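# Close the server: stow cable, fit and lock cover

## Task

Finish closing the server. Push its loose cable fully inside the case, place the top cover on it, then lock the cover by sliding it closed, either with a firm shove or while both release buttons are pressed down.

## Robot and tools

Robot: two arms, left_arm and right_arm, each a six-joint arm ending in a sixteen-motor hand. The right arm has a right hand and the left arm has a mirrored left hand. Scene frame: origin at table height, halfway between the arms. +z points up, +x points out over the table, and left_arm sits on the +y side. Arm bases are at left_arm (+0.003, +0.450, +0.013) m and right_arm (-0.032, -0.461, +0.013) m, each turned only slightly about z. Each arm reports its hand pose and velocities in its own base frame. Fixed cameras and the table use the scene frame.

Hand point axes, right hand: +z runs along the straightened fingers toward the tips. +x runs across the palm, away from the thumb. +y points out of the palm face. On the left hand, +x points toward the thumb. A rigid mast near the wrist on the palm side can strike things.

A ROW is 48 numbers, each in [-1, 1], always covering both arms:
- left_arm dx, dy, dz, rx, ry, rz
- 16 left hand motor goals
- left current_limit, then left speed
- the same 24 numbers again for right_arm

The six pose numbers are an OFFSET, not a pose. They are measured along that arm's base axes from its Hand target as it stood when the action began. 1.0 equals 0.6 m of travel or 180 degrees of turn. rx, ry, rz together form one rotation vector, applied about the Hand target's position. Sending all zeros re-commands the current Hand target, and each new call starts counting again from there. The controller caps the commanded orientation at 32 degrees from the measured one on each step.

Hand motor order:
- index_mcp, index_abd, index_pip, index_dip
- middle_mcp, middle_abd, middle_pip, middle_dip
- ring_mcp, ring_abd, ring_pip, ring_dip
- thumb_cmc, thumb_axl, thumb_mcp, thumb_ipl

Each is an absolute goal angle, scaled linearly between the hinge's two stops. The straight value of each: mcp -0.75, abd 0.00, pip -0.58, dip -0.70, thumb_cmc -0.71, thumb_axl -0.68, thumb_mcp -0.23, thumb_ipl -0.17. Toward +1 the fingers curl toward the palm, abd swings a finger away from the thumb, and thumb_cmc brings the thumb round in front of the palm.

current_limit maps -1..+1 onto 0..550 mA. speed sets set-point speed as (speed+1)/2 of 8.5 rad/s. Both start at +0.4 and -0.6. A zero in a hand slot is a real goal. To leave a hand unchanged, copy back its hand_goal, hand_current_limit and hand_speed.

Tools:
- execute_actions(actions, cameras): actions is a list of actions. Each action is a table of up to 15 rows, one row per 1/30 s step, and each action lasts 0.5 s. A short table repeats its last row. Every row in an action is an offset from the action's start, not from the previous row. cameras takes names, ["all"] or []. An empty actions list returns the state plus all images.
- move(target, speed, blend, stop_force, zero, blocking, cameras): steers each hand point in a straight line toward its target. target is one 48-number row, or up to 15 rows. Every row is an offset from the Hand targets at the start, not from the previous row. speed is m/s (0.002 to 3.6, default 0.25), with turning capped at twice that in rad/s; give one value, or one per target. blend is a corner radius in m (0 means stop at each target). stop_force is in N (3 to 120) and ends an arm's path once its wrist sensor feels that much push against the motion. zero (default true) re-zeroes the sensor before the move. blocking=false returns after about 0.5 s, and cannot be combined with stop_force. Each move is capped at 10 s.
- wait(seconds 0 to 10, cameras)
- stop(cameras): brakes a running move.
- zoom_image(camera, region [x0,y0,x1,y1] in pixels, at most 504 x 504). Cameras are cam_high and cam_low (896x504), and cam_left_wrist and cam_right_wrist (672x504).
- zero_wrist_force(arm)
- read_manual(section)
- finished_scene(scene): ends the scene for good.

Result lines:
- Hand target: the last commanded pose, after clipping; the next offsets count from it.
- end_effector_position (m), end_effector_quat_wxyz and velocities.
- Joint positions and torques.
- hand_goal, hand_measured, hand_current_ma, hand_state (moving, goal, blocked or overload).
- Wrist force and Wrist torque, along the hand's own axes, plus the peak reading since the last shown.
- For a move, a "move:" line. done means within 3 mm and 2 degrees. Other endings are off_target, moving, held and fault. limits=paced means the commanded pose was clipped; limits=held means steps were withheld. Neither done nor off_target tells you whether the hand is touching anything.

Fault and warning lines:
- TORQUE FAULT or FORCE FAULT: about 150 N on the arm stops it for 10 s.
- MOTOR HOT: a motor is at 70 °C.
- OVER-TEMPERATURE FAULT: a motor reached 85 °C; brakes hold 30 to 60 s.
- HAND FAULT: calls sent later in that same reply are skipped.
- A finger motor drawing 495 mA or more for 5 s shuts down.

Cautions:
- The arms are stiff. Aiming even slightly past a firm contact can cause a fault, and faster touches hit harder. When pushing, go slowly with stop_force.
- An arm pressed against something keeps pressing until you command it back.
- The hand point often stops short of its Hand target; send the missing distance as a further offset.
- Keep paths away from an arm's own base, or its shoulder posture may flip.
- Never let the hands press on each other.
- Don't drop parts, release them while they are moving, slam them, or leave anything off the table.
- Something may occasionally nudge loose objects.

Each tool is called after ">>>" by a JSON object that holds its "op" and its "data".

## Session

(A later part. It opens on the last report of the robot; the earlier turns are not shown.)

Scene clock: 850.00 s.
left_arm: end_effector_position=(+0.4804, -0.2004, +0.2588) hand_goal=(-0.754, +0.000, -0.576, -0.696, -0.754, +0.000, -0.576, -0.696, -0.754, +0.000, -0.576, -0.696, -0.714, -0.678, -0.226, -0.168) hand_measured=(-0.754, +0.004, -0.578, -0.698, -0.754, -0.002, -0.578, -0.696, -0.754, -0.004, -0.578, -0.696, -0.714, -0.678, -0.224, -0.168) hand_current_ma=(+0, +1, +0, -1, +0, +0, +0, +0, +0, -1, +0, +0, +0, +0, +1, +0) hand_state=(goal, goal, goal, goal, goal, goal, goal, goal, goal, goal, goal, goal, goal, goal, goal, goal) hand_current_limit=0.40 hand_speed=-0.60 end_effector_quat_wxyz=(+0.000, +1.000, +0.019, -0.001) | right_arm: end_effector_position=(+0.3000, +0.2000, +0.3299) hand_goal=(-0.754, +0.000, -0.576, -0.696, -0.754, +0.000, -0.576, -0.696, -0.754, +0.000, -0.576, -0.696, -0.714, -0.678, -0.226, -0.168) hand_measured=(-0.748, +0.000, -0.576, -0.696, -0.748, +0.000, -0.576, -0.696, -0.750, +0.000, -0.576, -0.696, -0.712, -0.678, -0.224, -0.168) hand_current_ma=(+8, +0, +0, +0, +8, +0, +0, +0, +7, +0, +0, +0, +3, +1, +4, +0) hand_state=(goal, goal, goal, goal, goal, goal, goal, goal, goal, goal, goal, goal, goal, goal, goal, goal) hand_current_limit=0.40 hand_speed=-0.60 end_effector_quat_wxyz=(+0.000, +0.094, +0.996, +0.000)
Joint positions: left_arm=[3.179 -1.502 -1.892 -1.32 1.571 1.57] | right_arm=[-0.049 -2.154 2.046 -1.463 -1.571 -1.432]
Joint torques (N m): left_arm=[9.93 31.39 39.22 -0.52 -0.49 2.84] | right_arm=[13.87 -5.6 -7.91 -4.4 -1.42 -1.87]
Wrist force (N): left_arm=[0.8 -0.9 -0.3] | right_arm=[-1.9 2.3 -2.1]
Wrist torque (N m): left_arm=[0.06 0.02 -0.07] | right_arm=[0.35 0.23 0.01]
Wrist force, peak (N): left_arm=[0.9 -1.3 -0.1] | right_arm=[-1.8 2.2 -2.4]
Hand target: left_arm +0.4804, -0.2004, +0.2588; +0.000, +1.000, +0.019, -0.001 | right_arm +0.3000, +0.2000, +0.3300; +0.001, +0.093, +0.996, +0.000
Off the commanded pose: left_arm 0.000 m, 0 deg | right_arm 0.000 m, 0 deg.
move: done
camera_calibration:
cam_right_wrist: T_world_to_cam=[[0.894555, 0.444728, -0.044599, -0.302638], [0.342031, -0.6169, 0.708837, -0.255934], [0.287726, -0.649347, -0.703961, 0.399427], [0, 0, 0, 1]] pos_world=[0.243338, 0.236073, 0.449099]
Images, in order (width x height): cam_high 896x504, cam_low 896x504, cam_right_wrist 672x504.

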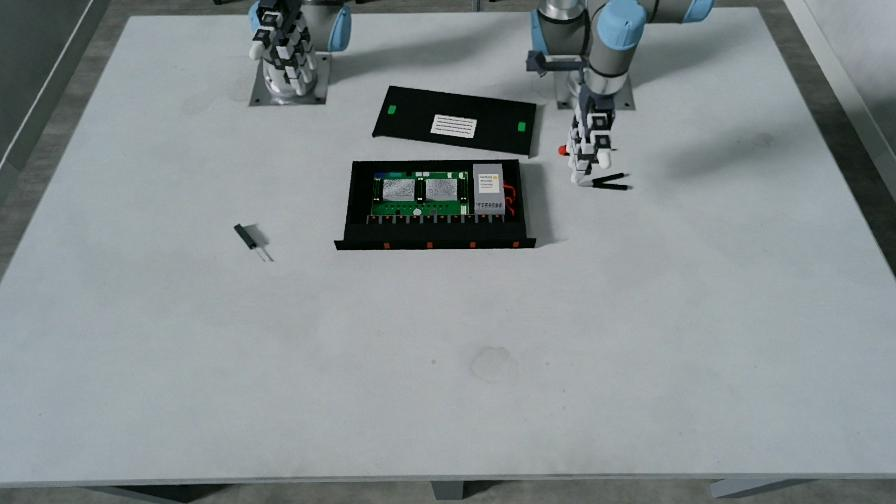

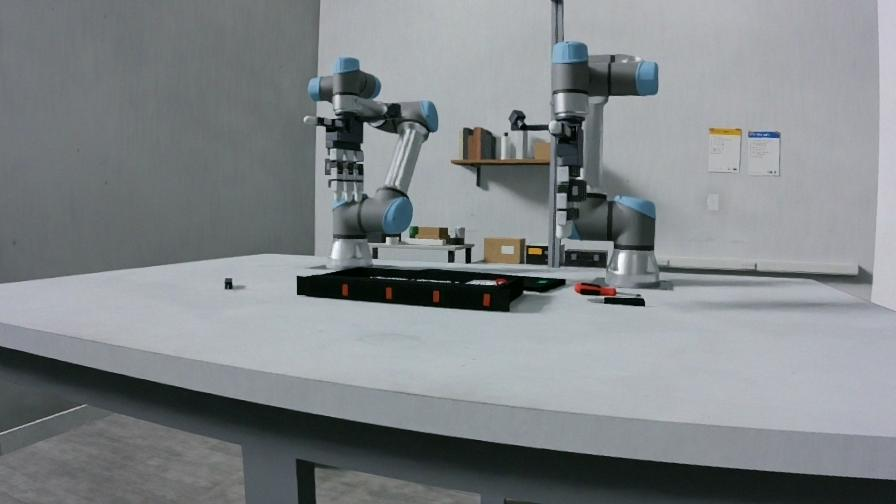

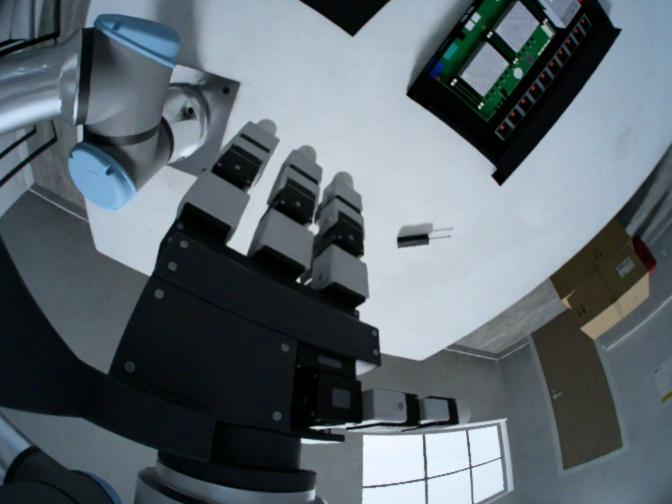

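>>> {"op": "move", "data": {"target": [[-0.4522,-0.0432,-0.083,0,0,-0.055,-0.754,0.0,-0.576,-0.696,-0.754,0,-0.576,-0.696,-0.754,0.0,-0.576,-0.696,-0.714,-0.678,-0.226,-0.168,0.4,-0.6,-0.2073,0.1898,-0.2017,0,0,0,-0.754,0,-0.576,-0.696,-0.754,0,-0.576,-0.696,-0.754,0,-0.576,-0.696,-0.714,-0.678,-0.226,-0.168,0.4,-0.6]], "speed": [0.15], "cameras": ["all"]}}

>>> {"op": "zoom_image", "data": {"camera": "cam_high", "region": [330, 40, 640, 200]}}

Scene clock: 943.57 s.
left_arm: end_effector_position=(+0.2092, -0.2263, +0.2090) hand_goal=(-0.754, +0.000, -0.576, -0.696, -0.754, +0.000, -0.576, -0.696, -0.754, +0.000, -0.576, -0.696, -0.714, -0.678, -0.226, -0.168) hand_measured=(-0.754, +0.002, -0.578, -0.698, -0.754, -0.002, -0.578, -0.696, -0.754, -0.002, -0.578, -0.696, -0.714, -0.678, -0.222, -0.168) hand_current_ma=(+0, +1, +0, -1, +0, +0, +0, +0, +0, +0, +0, +0, +0, +0, +1, +0) hand_state=(goal, goal, goal, goal, goal, goal, goal, goal, goal, goal, goal, goal, goal, goal, goal, goal) hand_current_limit=0.40 hand_speed=-0.60 end_effector_quat_wxyz=(+0.000, +0.998, -0.067, -0.001) end_effector_velocity=(-0.001, +0.001, +0.000) end_effector_angular_velocity=(+0.001, -0.002, +0.000) | right_arm: end_effector_position=(+0.1756, +0.3139, +0.2090) hand_goal=(-0.754, +0.000, -0.576, -0.696, -0.754, +0.000, -0.576, -0.696, -0.754, +0.000, -0.576, -0.696, -0.714, -0.678, -0.226, -0.168) hand_measured=(-0.750, +0.000, -0.576, -0.696, -0.750, +0.000, -0.576, -0.696, -0.750, +0.000, -0.576, -0.696, -0.712, -0.678, -0.224, -0.168) hand_current_ma=(+6, +0, +0, +0, +6, +0, +0, +0, +6, +0, +0, +0, +2, +1, +4, +0) hand_state=(goal, goal, goal, goal, goal, goal, goal, goal, goal, goal, goal, goal, goal, goal, goal, goal) hand_current_limit=0.40 hand_speed=-0.60 end_effector_quat_wxyz=(+0.001, +0.093, +0.996, +0.000)
Joint positions: left_arm=[3.112 -0.827 -2.408 -1.479 1.572 1.675] | right_arm=[0.529 -2.197 2.372 -1.747 -1.571 -0.855]
Joint velocities: left_arm=[0.001 0.005 0 -0.002 0.001 0.001] | right_arm=[within noise]
Joint torques (N m): left_arm=[10.15 2.86 9.53 -0.47 -0.48 2.89] | right_arm=[12.11 14.34 -8.29 -4.31 -1.45 1.85]
Wrist force (N): left_arm=[0.4 -0.8 0.1] | right_arm=[-1.5 1.9 -1.9]
Wrist torque (N m): left_arm=[0.02 0.07 -0.06] | right_arm=[0.28 0.16 -0.16]
Wrist force, peak (N): left_arm=[-0.8 -0.3 2.8] | right_arm=[-1.6 2.2 -3.0]
Hand target: left_arm +0.2091, -0.2263, +0.2090; +0.000, +0.998, -0.067, -0.001 | right_arm +0.1756, +0.3139, +0.2090; +0.001, +0.093, +0.996, +0.000
Off the commanded pose: left_arm 0.000 m, 0 deg | right_arm 0.000 m, 0 deg.
move: done
camera_calibration:
cam_left_wrist: T_world_to_cam=[[-0.64919, 0.760503, 0.0136871, 0.271907], [0.547702, 0.454898, 0.702204, -0.200164], [0.527802, 0.46336, -0.711845, 0.274018], [0, 0, 0, 1]] pos_world=[0.141523, -0.242701, 0.331893]
cam_right_wrist: T_world_to_cam=[[0.894367, 0.445157, -0.044066, -0.247664], [0.341914, -0.616755, 0.709019, -0.0575093], [0.288447, -0.649191, -0.703811, 0.423747], [0, 0, 0, 1]] pos_world=[0.118937, 0.349873, 0.328099]

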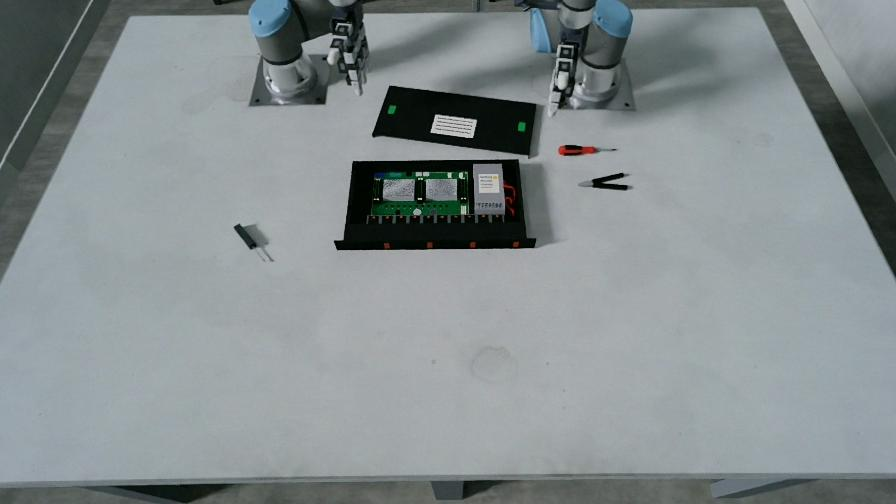

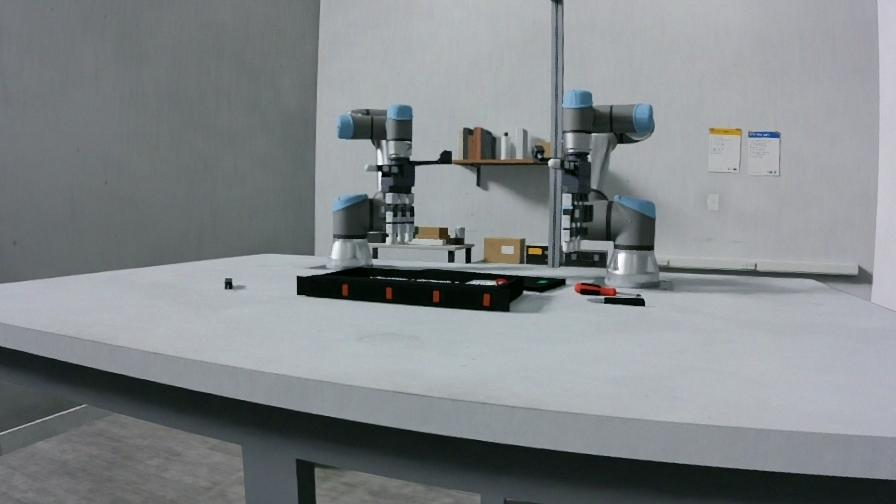

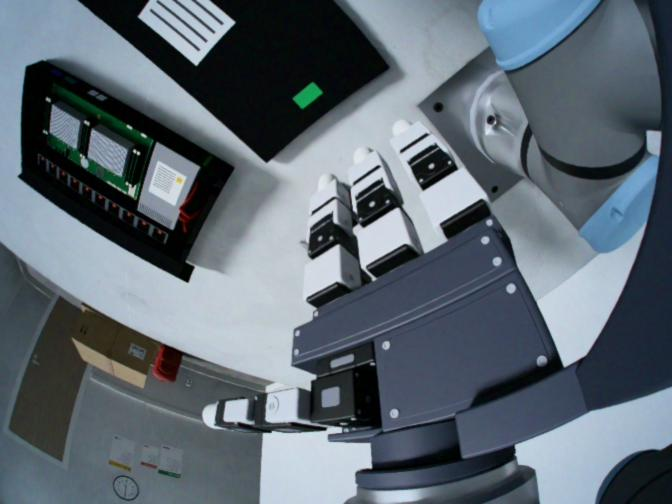

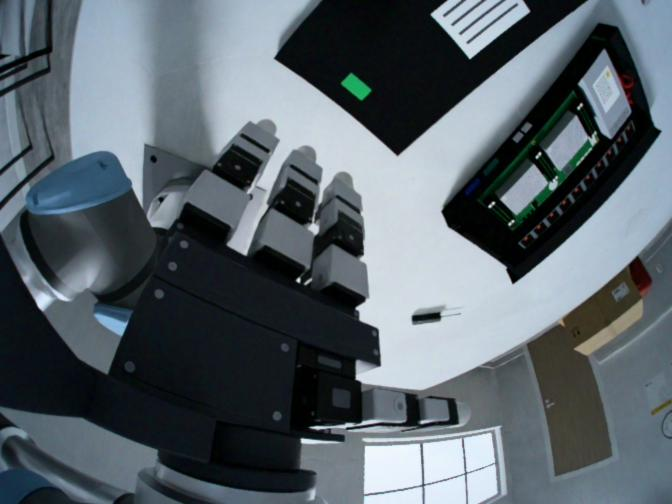

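Scaled by 1.626 from the camera's 896x504 image, which has a finer 1280x720 frame.

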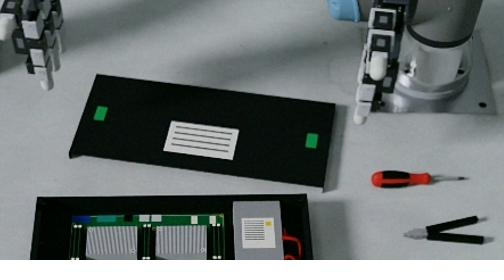

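>>> {"op": "move", "data": {"target": [[0,0,-0.12,0,0,0,-0.754,0.0,-0.576,-0.696,-0.754,0,-0.576,-0.696,-0.754,0.0,-0.576,-0.696,-0.714,-0.678,-0.226,-0.168,0.4,-0.6,0,0,-0.12,0,0,0,-0.754,0,-0.576,-0.696,-0.754,0,-0.576,-0.696,-0.754,0,-0.576,-0.696,-0.714,-0.678,-0.226,-0.168,0.4,-0.6],[0,0,-0.185,0,0,0,-0.754,0.0,-0.576,-0.696,-0.754,0,-0.576,-0.696,-0.754,0.0,-0.576,-0.696,-0.714,-0.678,-0.226,-0.168,0.4,-0.6,0,0,-0.185,0,0,0,-0.754,0,-0.576,-0.696,-0.754,0,-0.576,-0.696,-0.754,0,-0.576,-0.696,-0.714,-0.678,-0.226,-0.168,0.4,-0.6]], "speed": [0.08,0.012], "stop_force": 4, "cameras": ["all"]}}

>>> {"op": "zoom_image", "data": {"camera": "cam_high", "region": [500, 60, 620, 170]}}

>>> {"op": "zoom_image", "data": {"camera": "cam_high", "region": [310, 50, 430, 160]}}

Scene clock: 965.47 s.
left_arm: end_effector_position=(+0.2091, -0.2263, +0.1131) hand_goal=(-0.754, +0.000, -0.576, -0.696, -0.754, +0.000, -0.576, -0.696, -0.754, +0.000, -0.576, -0.696, -0.714, -0.678, -0.226, -0.168) hand_measured=(-0.754, +0.004, -0.578, -0.698, -0.754, -0.002, -0.578, -0.696, -0.754, -0.002, -0.578, -0.696, -0.714, -0.678, -0.222, -0.168) hand_current_ma=(+0, +1, +0, -1, +0, +0, +0, +0, +0, +0, +0, +0, +0, +0, +1, +0) hand_state=(goal, goal, goal, goal, goal, goal, goal, goal, goal, goal, goal, goal, goal, goal, goal, goal) hand_current_limit=0.40 hand_speed=-0.60 end_effector_quat_wxyz=(+0.000, +0.998, -0.067, -0.001) | right_arm: end_effector_position=(+0.1756, +0.3139, +0.1127) hand_goal=(-0.754, +0.000, -0.576, -0.696, -0.754, +0.000, -0.576, -0.696, -0.754, +0.000, -0.576, -0.696, -0.714, -0.678, -0.226, -0.168) hand_measured=(-0.750, +0.000, -0.576, -0.696, -0.750, +0.000, -0.576, -0.696, -0.750, +0.000, -0.576, -0.696, -0.712, -0.678, -0.224, -0.168) hand_current_ma=(+4, +1, +0, +0, +6, -1, +0, +0, +6, +0, +0, +0, +2, +1, +4, +0) hand_state=(goal, goal, goal, goal, goal, goal, goal, goal, goal, goal, goal, goal, goal, goal, goal, goal) hand_current_limit=0.40 hand_speed=-0.60 end_effector_quat_wxyz=(+0.001, +0.093, +0.996, +0.000)
Joint positions: left_arm=[3.112 -0.924 -2.634 -1.155 1.571 1.676] | right_arm=[0.529 -2.072 2.587 -2.087 -1.571 -0.855]
Joint torques (N m): left_arm=[-8.55 2.85 33.51 -1.1 0.66 -1.51] | right_arm=[12.08 -3.16 -33.36 0.29 0.3 1.66]
Wrist force (N): left_arm=[0.9 -0.8 -5.9] | right_arm=[-1.5 2.5 -9.6]
Wrist torque (N m): left_arm=[0.52 0.12 -0.03] | right_arm=[0.91 -0.02 -0.13]
Wrist force, peak (N): left_arm=[0.7 -0.6 -11.5] | right_arm=[-2.1 2.4 -14.9]
Hand target: left_arm +0.2091, -0.2263, +0.1131; +0.000, +0.998, -0.067, -0.001 (not the last commanded pose) | right_arm +0.1756, +0.3139, +0.1127; +0.001, +0.093, +0.996, +0.000 (not the last commanded pose)
Off the commanded pose: left_arm 0.015 m, 0 deg | right_arm 0.015 m, 0 deg.
move: contact (left_arm, right_arm); path passed 1 of 2 targets
camera_calibration:
cam_left_wrist: T_world_to_cam=[[-0.649191, 0.760504, 0.0135807, 0.273104], [0.547677, 0.454976, 0.702173, -0.132784], [0.527827, 0.463283, -0.711876, 0.205744], [0, 0, 0, 1]] pos_world=[0.141422, -0.242601, 0.235993]
cam_right_wrist: T_world_to_cam=[[0.894366, 0.445154, -0.0441303, -0.251846], [0.341935, -0.616694, 0.709061, 0.0108318], [0.288427, -0.64925, -0.703764, 0.356076], [0, 0, 0, 1]] pos_world=[0.118837, 0.349973, 0.231799]

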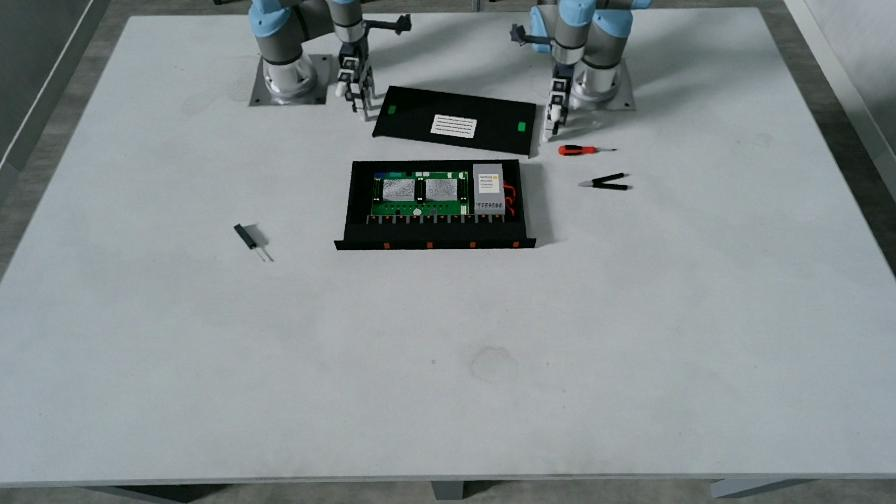

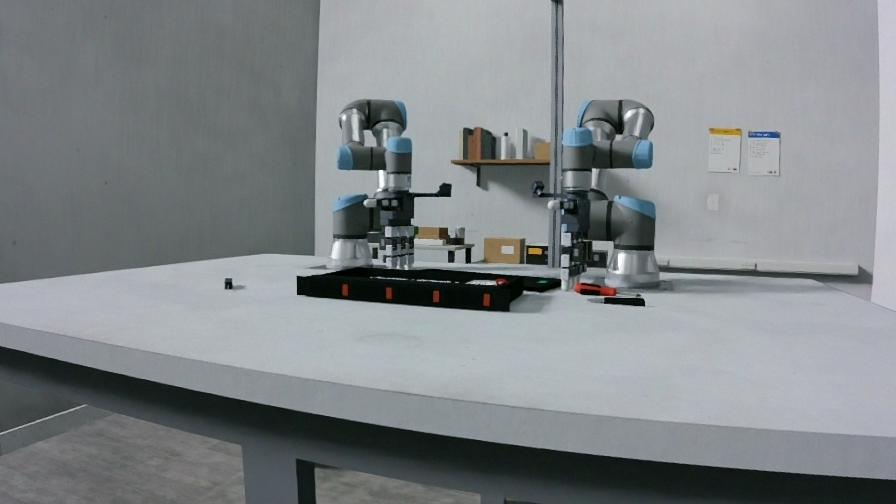

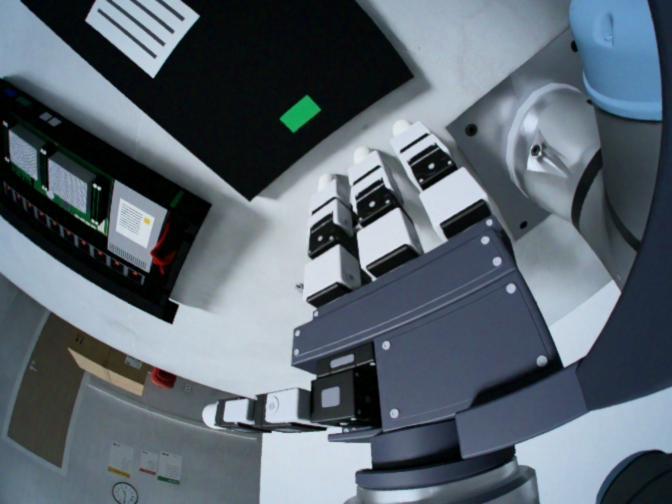

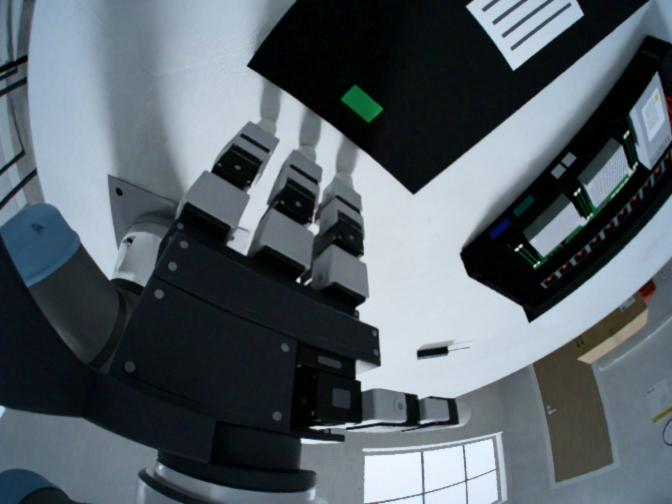

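Scaled by 4.200 from the camera's 896x504 image, which has a finer 1280x720 frame.

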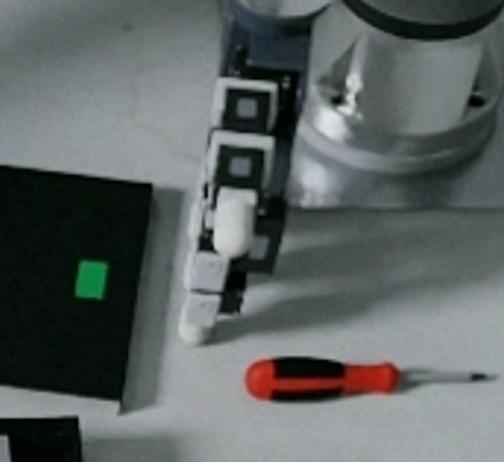

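Scaled by 4.200 from the camera's 896x504 image, which has a finer 1280x720 frame.

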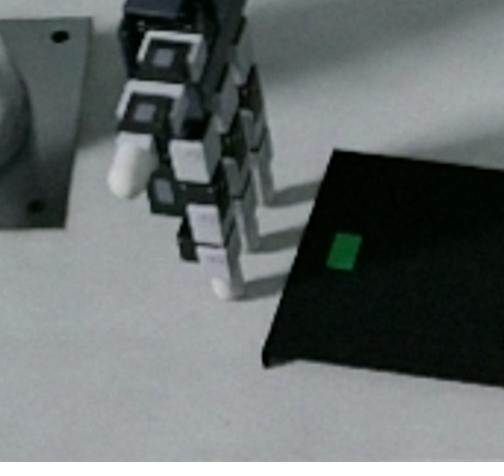

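>>> {"op": "move", "data": {"target": [[0.0231,-0.0032,0.0025,0,0,0,-0.62,0.0,-0.576,-0.696,-0.62,0,-0.576,-0.696,-0.62,0.0,-0.576,-0.696,-0.714,-0.678,-0.226,-0.168,0.5,-0.6,0.0065,-0.0012,0.0025,0,0,0,-0.62,0,-0.576,-0.696,-0.62,0,-0.576,-0.696,-0.62,0,-0.576,-0.696,-0.714,-0.678,-0.226,-0.168,0.5,-0.6]], "speed": [0.03], "cameras": ["all"]}}

>>> {"op": "zoom_image", "data": {"camera": "cam_high", "region": [500, 60, 620, 170]}}

>>> {"op": "zoom_image", "data": {"camera": "cam_high", "region": [310, 50, 430, 160]}}

>>> {"op": "zoom_image", "data": {"camera": "cam_left_wrist", "region": [230, 50, 450, 220]}}

>>> {"op": "zoom_image", "data": {"camera": "cam_right_wrist", "region": [220, 40, 440, 220]}}

Scene clock: 1018.57 s.
left_arm: end_effector_position=(+0.2228, -0.2282, +0.1146) hand_goal=(-0.620, +0.000, -0.576, -0.696, -0.620, +0.000, -0.576, -0.696, -0.620, +0.000, -0.576, -0.696, -0.714, -0.678, -0.226, -0.168) hand_measured=(-0.624, +0.004, -0.578, -0.700, -0.624, -0.002, -0.578, -0.696, -0.622, -0.002, -0.578, -0.696, -0.714, -0.678, -0.222, -0.168) hand_current_ma=(-1, +1, -1, -1, -1, +0, +0, +0, -1, +0, +0, +0, +0, +0, +1, +0) hand_state=(goal, goal, goal, goal, goal, goal, goal, goal, goal, goal, goal, goal, goal, goal, goal, goal) hand_current_limit=0.50 hand_speed=-0.60 end_effector_quat_wxyz=(+0.000, +0.998, -0.067, -0.001) | right_arm: end_effector_position=(+0.1795, +0.3132, +0.1142) hand_goal=(-0.620, +0.000, -0.576, -0.696, -0.620, +0.000, -0.576, -0.696, -0.620, +0.000, -0.576, -0.696, -0.714, -0.678, -0.226, -0.168) hand_measured=(-0.624, +0.002, -0.580, -0.698, -0.622, +0.000, -0.576, -0.696, -0.622, +0.000, -0.576, -0.696, -0.712, -0.678, -0.224, -0.168) hand_current_ma=(-4, +3, -4, -3, -4, -1, +0, +0, -3, +0, +0, +0, +2, +1, +4, +0) hand_state=(goal, goal, goal, goal, goal, goal, goal, goal, goal, goal, goal, goal, goal, goal, goal, goal) hand_current_limit=0.50 hand_speed=-0.60 end_effector_quat_wxyz=(+0.001, +0.093, +0.996, +0.000)
Joint positions: left_arm=[3.105 -0.984 -2.611 -1.118 1.571 1.669] | right_arm=[0.518 -2.069 2.581 -2.084 -1.571 -0.866]
Joint torques (N m): left_arm=[-10.59 -8.66 36.43 5.57 0.74 -1.8] | right_arm=[-13.34 10.08 -38 -0.56 0.35 -1.31]
Wrist force (N): left_arm=[1.4 -0.7 0.1] | right_arm=[-1.5 1.7 -1.8]
Wrist torque (N m): left_arm=[0.09 -0.05 0.01] | right_arm=[0.29 0.16 -0.15]
Wrist force, peak (N): left_arm=[0.3 -4.2 -4.8] | right_arm=[-1.8 2.5 -10.2]
Hand target: left_arm +0.2229, -0.2282, +0.1146; +0.000, +0.998, -0.067, -0.001 | right_arm +0.1795, +0.3132, +0.1142; +0.001, +0.093, +0.996, +0.000
Off the commanded pose: left_arm 0.000 m, 0 deg | right_arm 0.000 m, 0 deg.
move: done
camera_calibration:
cam_left_wrist: T_world_to_cam=[[-0.64919, 0.760505, 0.0135778, 0.283423], [0.547713, 0.455009, 0.702123, -0.140462], [0.52779, 0.463248, -0.711926, 0.20047], [0, 0, 0, 1]] pos_world=[0.155123, -0.244501, 0.237493]
cam_right_wrist: T_world_to_cam=[[0.894366, 0.445154, -0.0441303, -0.254956], [0.341935, -0.616694, 0.709061, 0.008003], [0.288427, -0.64925, -0.703764, 0.355553], [0, 0, 0, 1]] pos_world=[0.122737, 0.349273, 0.233299]

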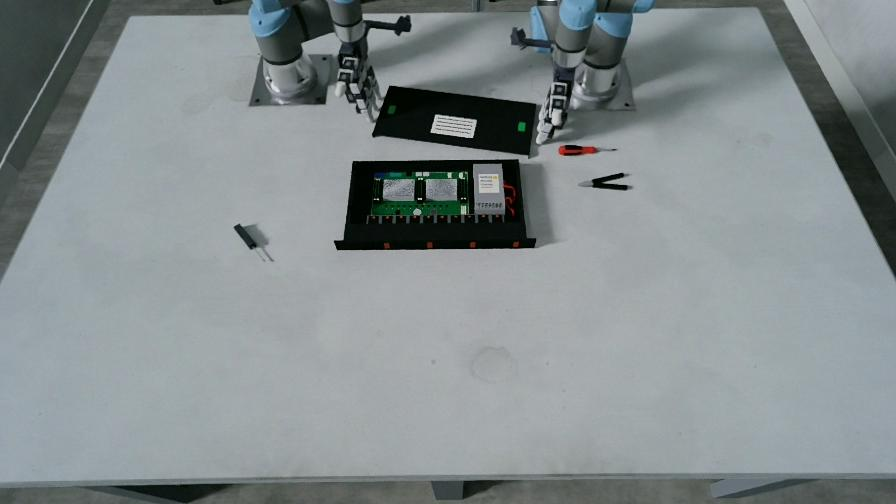

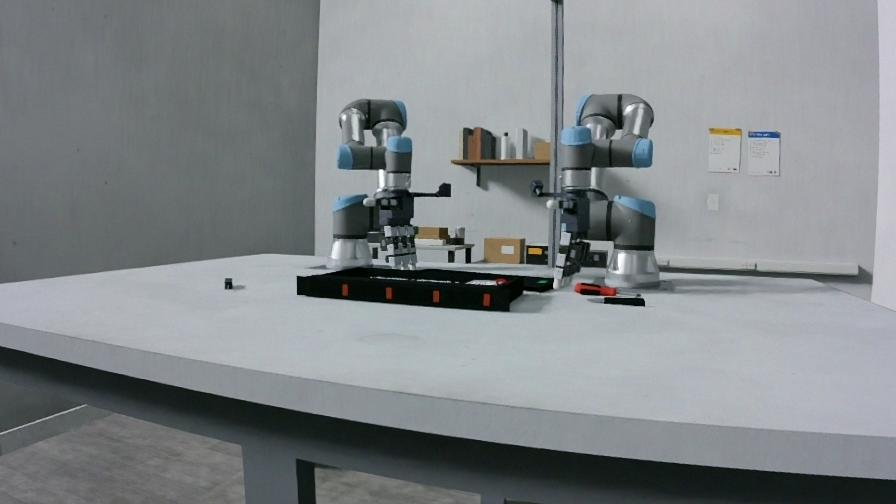

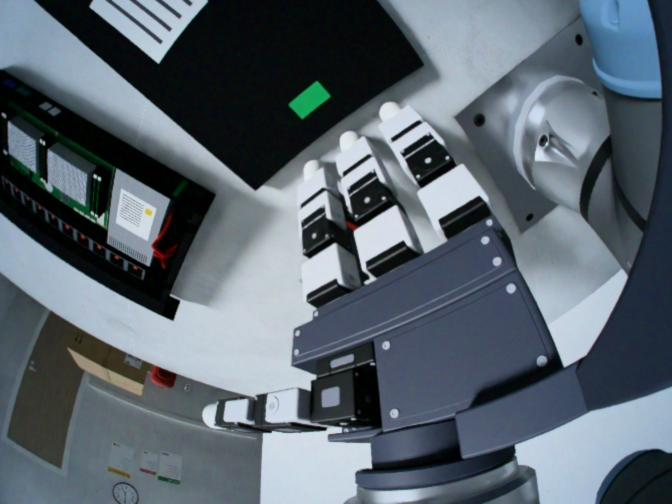

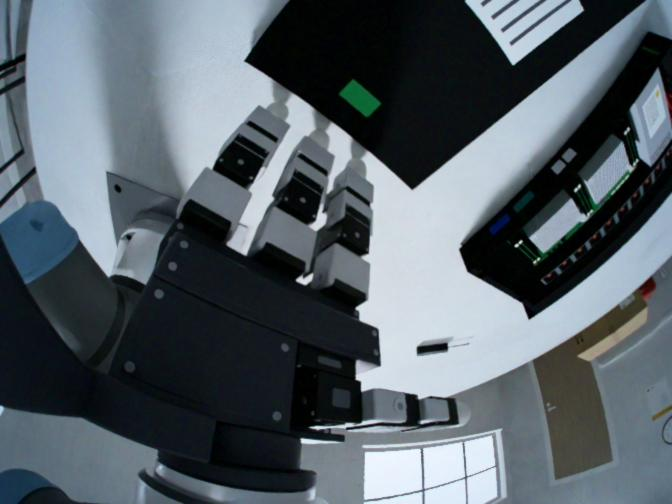

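Scaled by 4.200 from the camera's 896x504 image, which has a finer 1280x720 frame.

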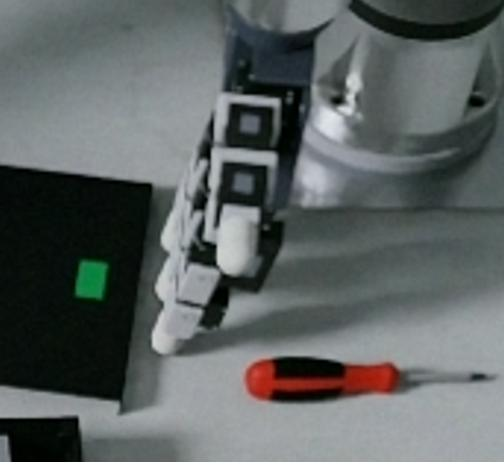

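Scaled by 4.200 from the camera's 896x504 image, which has a finer 1280x720 frame.

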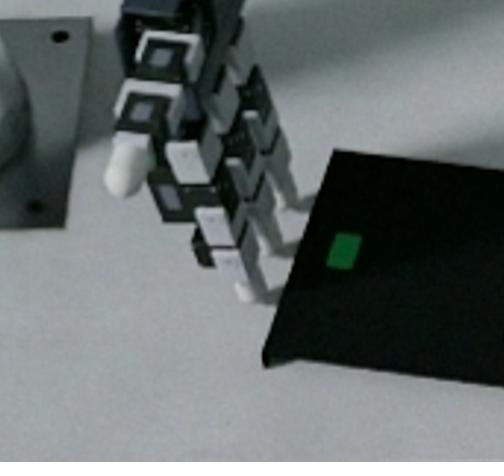

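Scaled by 2.291 from the camera's 672x504 image, which has a finer 960x720 frame.

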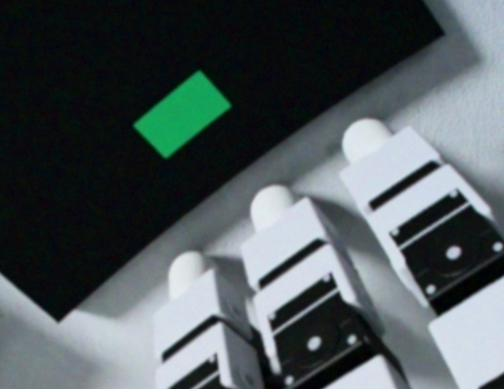

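Scaled by 2.291 from the camera's 672x504 image, which has a finer 960x720 frame.

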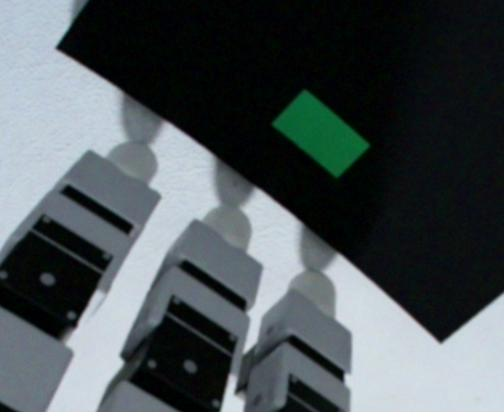

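>>> {"op": "move", "data": {"target": [[-0.0057,-0.0413,0.0,0,0,0,-0.62,0.0,-0.576,-0.696,-0.62,0,-0.576,-0.696,-0.62,0.0,-0.576,-0.696,-0.714,-0.678,-0.226,-0.168,0.5,-0.6,0.0078,0.0409,0.0,0,0,0,-0.62,0,-0.576,-0.696,-0.62,0,-0.576,-0.696,-0.62,0,-0.576,-0.696,-0.714,-0.678,-0.226,-0.168,0.5,-0.6]], "speed": [0.02], "stop_force": 30, "cameras": ["all"]}}

>>> {"op": "zoom_image", "data": {"camera": "cam_high", "region": [330, 40, 640, 200]}}

>>> {"op": "zoom_image", "data": {"camera": "cam_left_wrist", "region": [230, 50, 450, 220]}}

>>> {"op": "zoom_image", "data": {"camera": "cam_right_wrist", "region": [220, 40, 440, 220]}}

Scene clock: 1042.20 s.
left_arm: end_effector_position=(+0.2195, -0.2530, +0.1146) hand_goal=(-0.620, +0.000, -0.576, -0.696, -0.620, +0.000, -0.576, -0.696, -0.620, +0.000, -0.576, -0.696, -0.714, -0.678, -0.226, -0.168) hand_measured=(-0.668, +0.004, -0.604, -0.708, -0.672, -0.002, -0.606, -0.708, -0.676, -0.002, -0.608, -0.712, -0.714, -0.678, -0.222, -0.168) hand_current_ma=(-80, +1, -29, -9, -91, +0, -33, -8, -98, +0, -36, -12, +0, +0, +1, +0) hand_state=(blocked, goal, blocked, goal, blocked, goal, blocked, goal, blocked, goal, blocked, goal, goal, goal, goal, goal) hand_current_limit=0.50 hand_speed=-0.60 end_effector_quat_wxyz=(+0.000, +0.998, -0.067, -0.001) | right_arm: end_effector_position=(+0.1842, +0.3377, +0.1142) hand_goal=(-0.620, +0.000, -0.576, -0.696, -0.620, +0.000, -0.576, -0.696, -0.620, +0.000, -0.576, -0.696, -0.714, -0.678, -0.226, -0.168) hand_measured=(-0.672, +0.002, -0.608, -0.708, -0.670, +0.000, -0.602, -0.710, -0.662, +0.000, -0.602, -0.708, -0.712, -0.678, -0.224, -0.168) hand_current_ma=(-158, +3, -80, -22, -149, +0, -57, -24, -124, +0, -61, -22, +2, +1, +4, +0) hand_state=(blocked, goal, blocked, goal, blocked, goal, blocked, goal, blocked, goal, blocked, goal, goal, goal, goal, goal) hand_current_limit=0.50 hand_speed=-0.60 end_effector_quat_wxyz=(+0.001, +0.093, +0.996, +0.000)
Joint positions: left_arm=[2.994 -1.041 -2.591 -1.081 1.571 1.557] | right_arm=[0.591 -1.971 2.537 -2.137 -1.571 -0.793]
Joint torques (N m): left_arm=[-13.26 -8.54 34.7 5.14 -0.78 -2.5] | right_arm=[14.15 6.6 -38.74 -6.2 -0.18 1.93]
Wrist force (N): left_arm=[-0.1 -9.9 -4.2] | right_arm=[-1.1 -6.0 -6.9]
Wrist torque (N m): left_arm=[1.00 -0.08 0.30] | right_arm=[1.48 0.38 -0.30]
Wrist force, peak (N): left_arm=[0.3 -10.1 -4.7] | right_arm=[-0.8 -6.4 -7.3]
Hand target: left_arm +0.2195, -0.2530, +0.1146; +0.000, +0.998, -0.067, -0.001 | right_arm +0.1842, +0.3377, +0.1142; +0.001, +0.093, +0.996, +0.000
Off the commanded pose: left_arm 0.000 m, 0 deg | right_arm 0.000 m, 0 deg.
move: done
camera_calibration:
cam_left_wrist: T_world_to_cam=[[-0.649191, 0.760504, 0.0135807, 0.300141], [0.547677, 0.454976, 0.702173, -0.127386], [0.527827, 0.463283, -0.711876, 0.213692], [0, 0, 0, 1]] pos_world=[0.151822, -0.269301, 0.237493]
cam_right_wrist: T_world_to_cam=[[0.894366, 0.445154, -0.0441303, -0.270066], [0.341935, -0.616694, 0.709061, 0.0215049], [0.288427, -0.64925, -0.703764, 0.370104], [0, 0, 0, 1]] pos_world=[0.127437, 0.373773, 0.233299]

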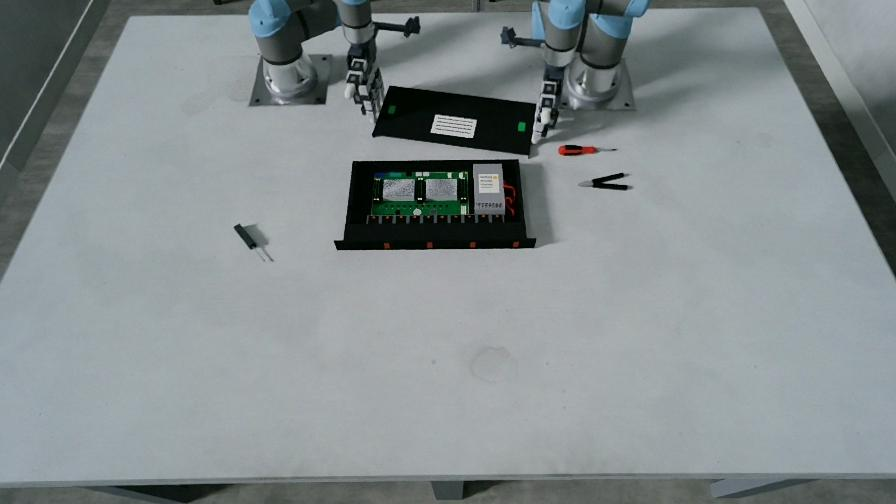

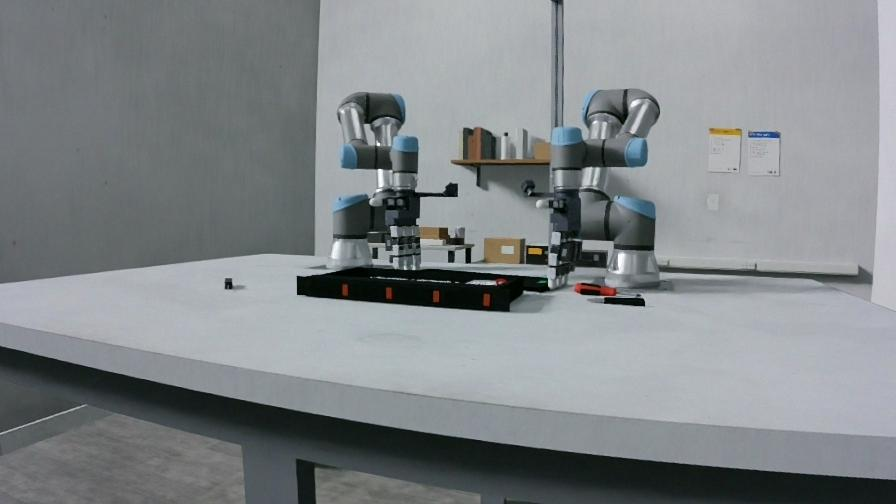

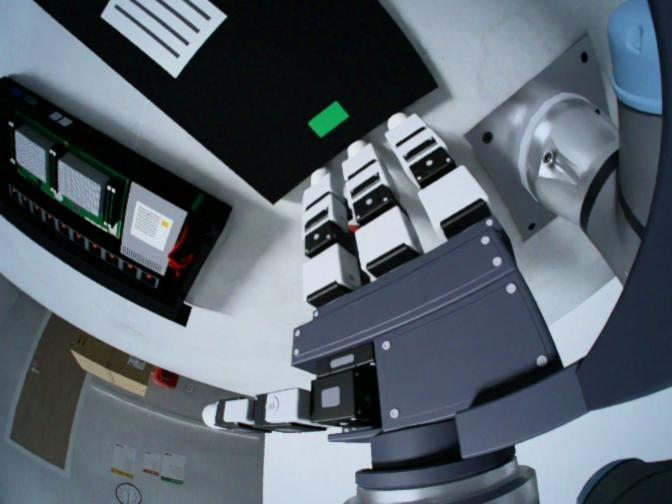

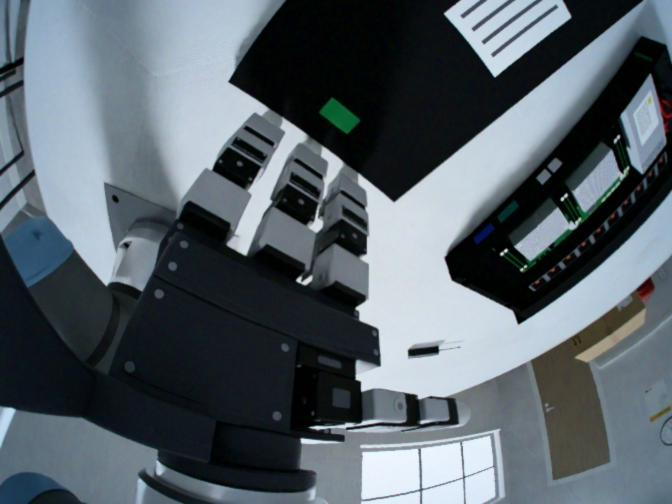

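Scaled by 1.626 from the camera's 896x504 image, which has a finer 1280x720 frame.

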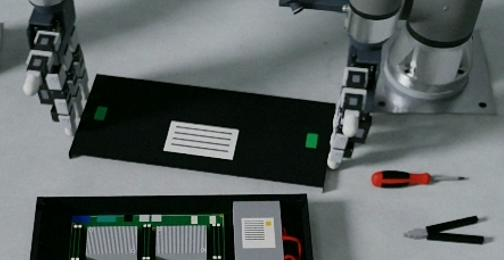

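Scaled by 2.291 from the camera's 672x504 image, which has a finer 960x720 frame.

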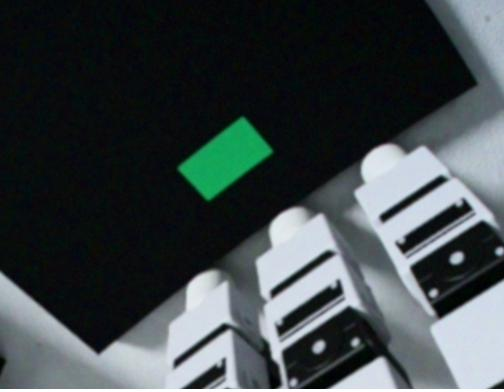

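Scaled by 2.291 from the camera's 672x504 image, which has a finer 960x720 frame.

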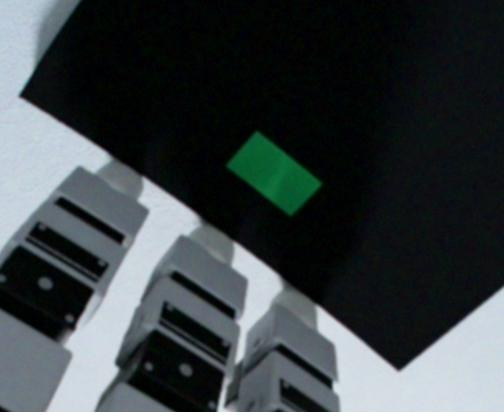

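>>> {"op": "move", "data": {"target": [[-0.0018,-0.0132,0.0,0,0,0,-0.62,0.0,-0.576,-0.696,-0.62,0,-0.576,-0.696,-0.62,0.0,-0.576,-0.696,-0.714,-0.678,-0.226,-0.168,0.5,-0.6,0.0025,0.0131,0.0,0,0,0,-0.62,0,-0.576,-0.696,-0.62,0,-0.576,-0.696,-0.62,0,-0.576,-0.696,-0.714,-0.678,-0.226,-0.168,0.5,-0.6],[-0.0018,-0.0132,0.03,0,0,0,-0.62,0.0,-0.576,-0.696,-0.62,0,-0.576,-0.696,-0.62,0.0,-0.576,-0.696,-0.714,-0.678,-0.226,-0.168,0.5,-0.6,0.0025,0.0131,0.03,0,0,0,-0.62,0,-0.576,-0.696,-0.62,0,-0.576,-0.696,-0.62,0,-0.576,-0.696,-0.714,-0.678,-0.226,-0.168,0.5,-0.6]], "speed": [0.02], "cameras": ["all"]}}

>>> {"op": "zoom_image", "data": {"camera": "cam_high", "region": [330, 40, 640, 200]}}

>>> {"op": "zoom_image", "data": {"camera": "cam_low", "region": [360, 220, 640, 320]}}

>>> {"op": "zoom_image", "data": {"camera": "cam_left_wrist", "region": [230, 50, 450, 220]}}

>>> {"op": "zoom_image", "data": {"camera": "cam_right_wrist", "region": [220, 40, 440, 220]}}

speed must be one number or one for each of the 2 targets, got a list of 1; nothing of the call was run

Scaled by 1.626 from the camera's 896x504 image, which has a finer 1280x720 frame.

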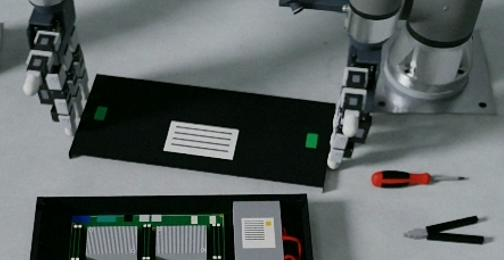

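Scaled by 1.800 from the camera's 896x504 image, which has a finer 1280x720 frame.

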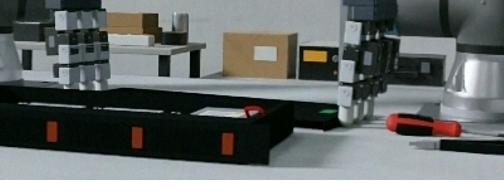

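Scaled by 2.291 from the camera's 672x504 image, which has a finer 960x720 frame.

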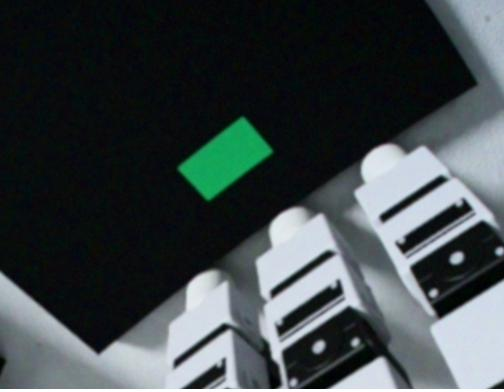

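Scaled by 2.291 from the camera's 672x504 image, which has a finer 960x720 frame.

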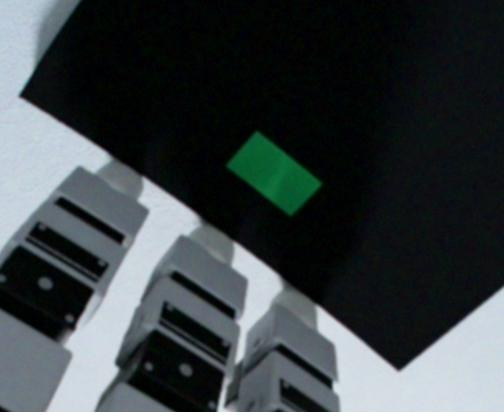

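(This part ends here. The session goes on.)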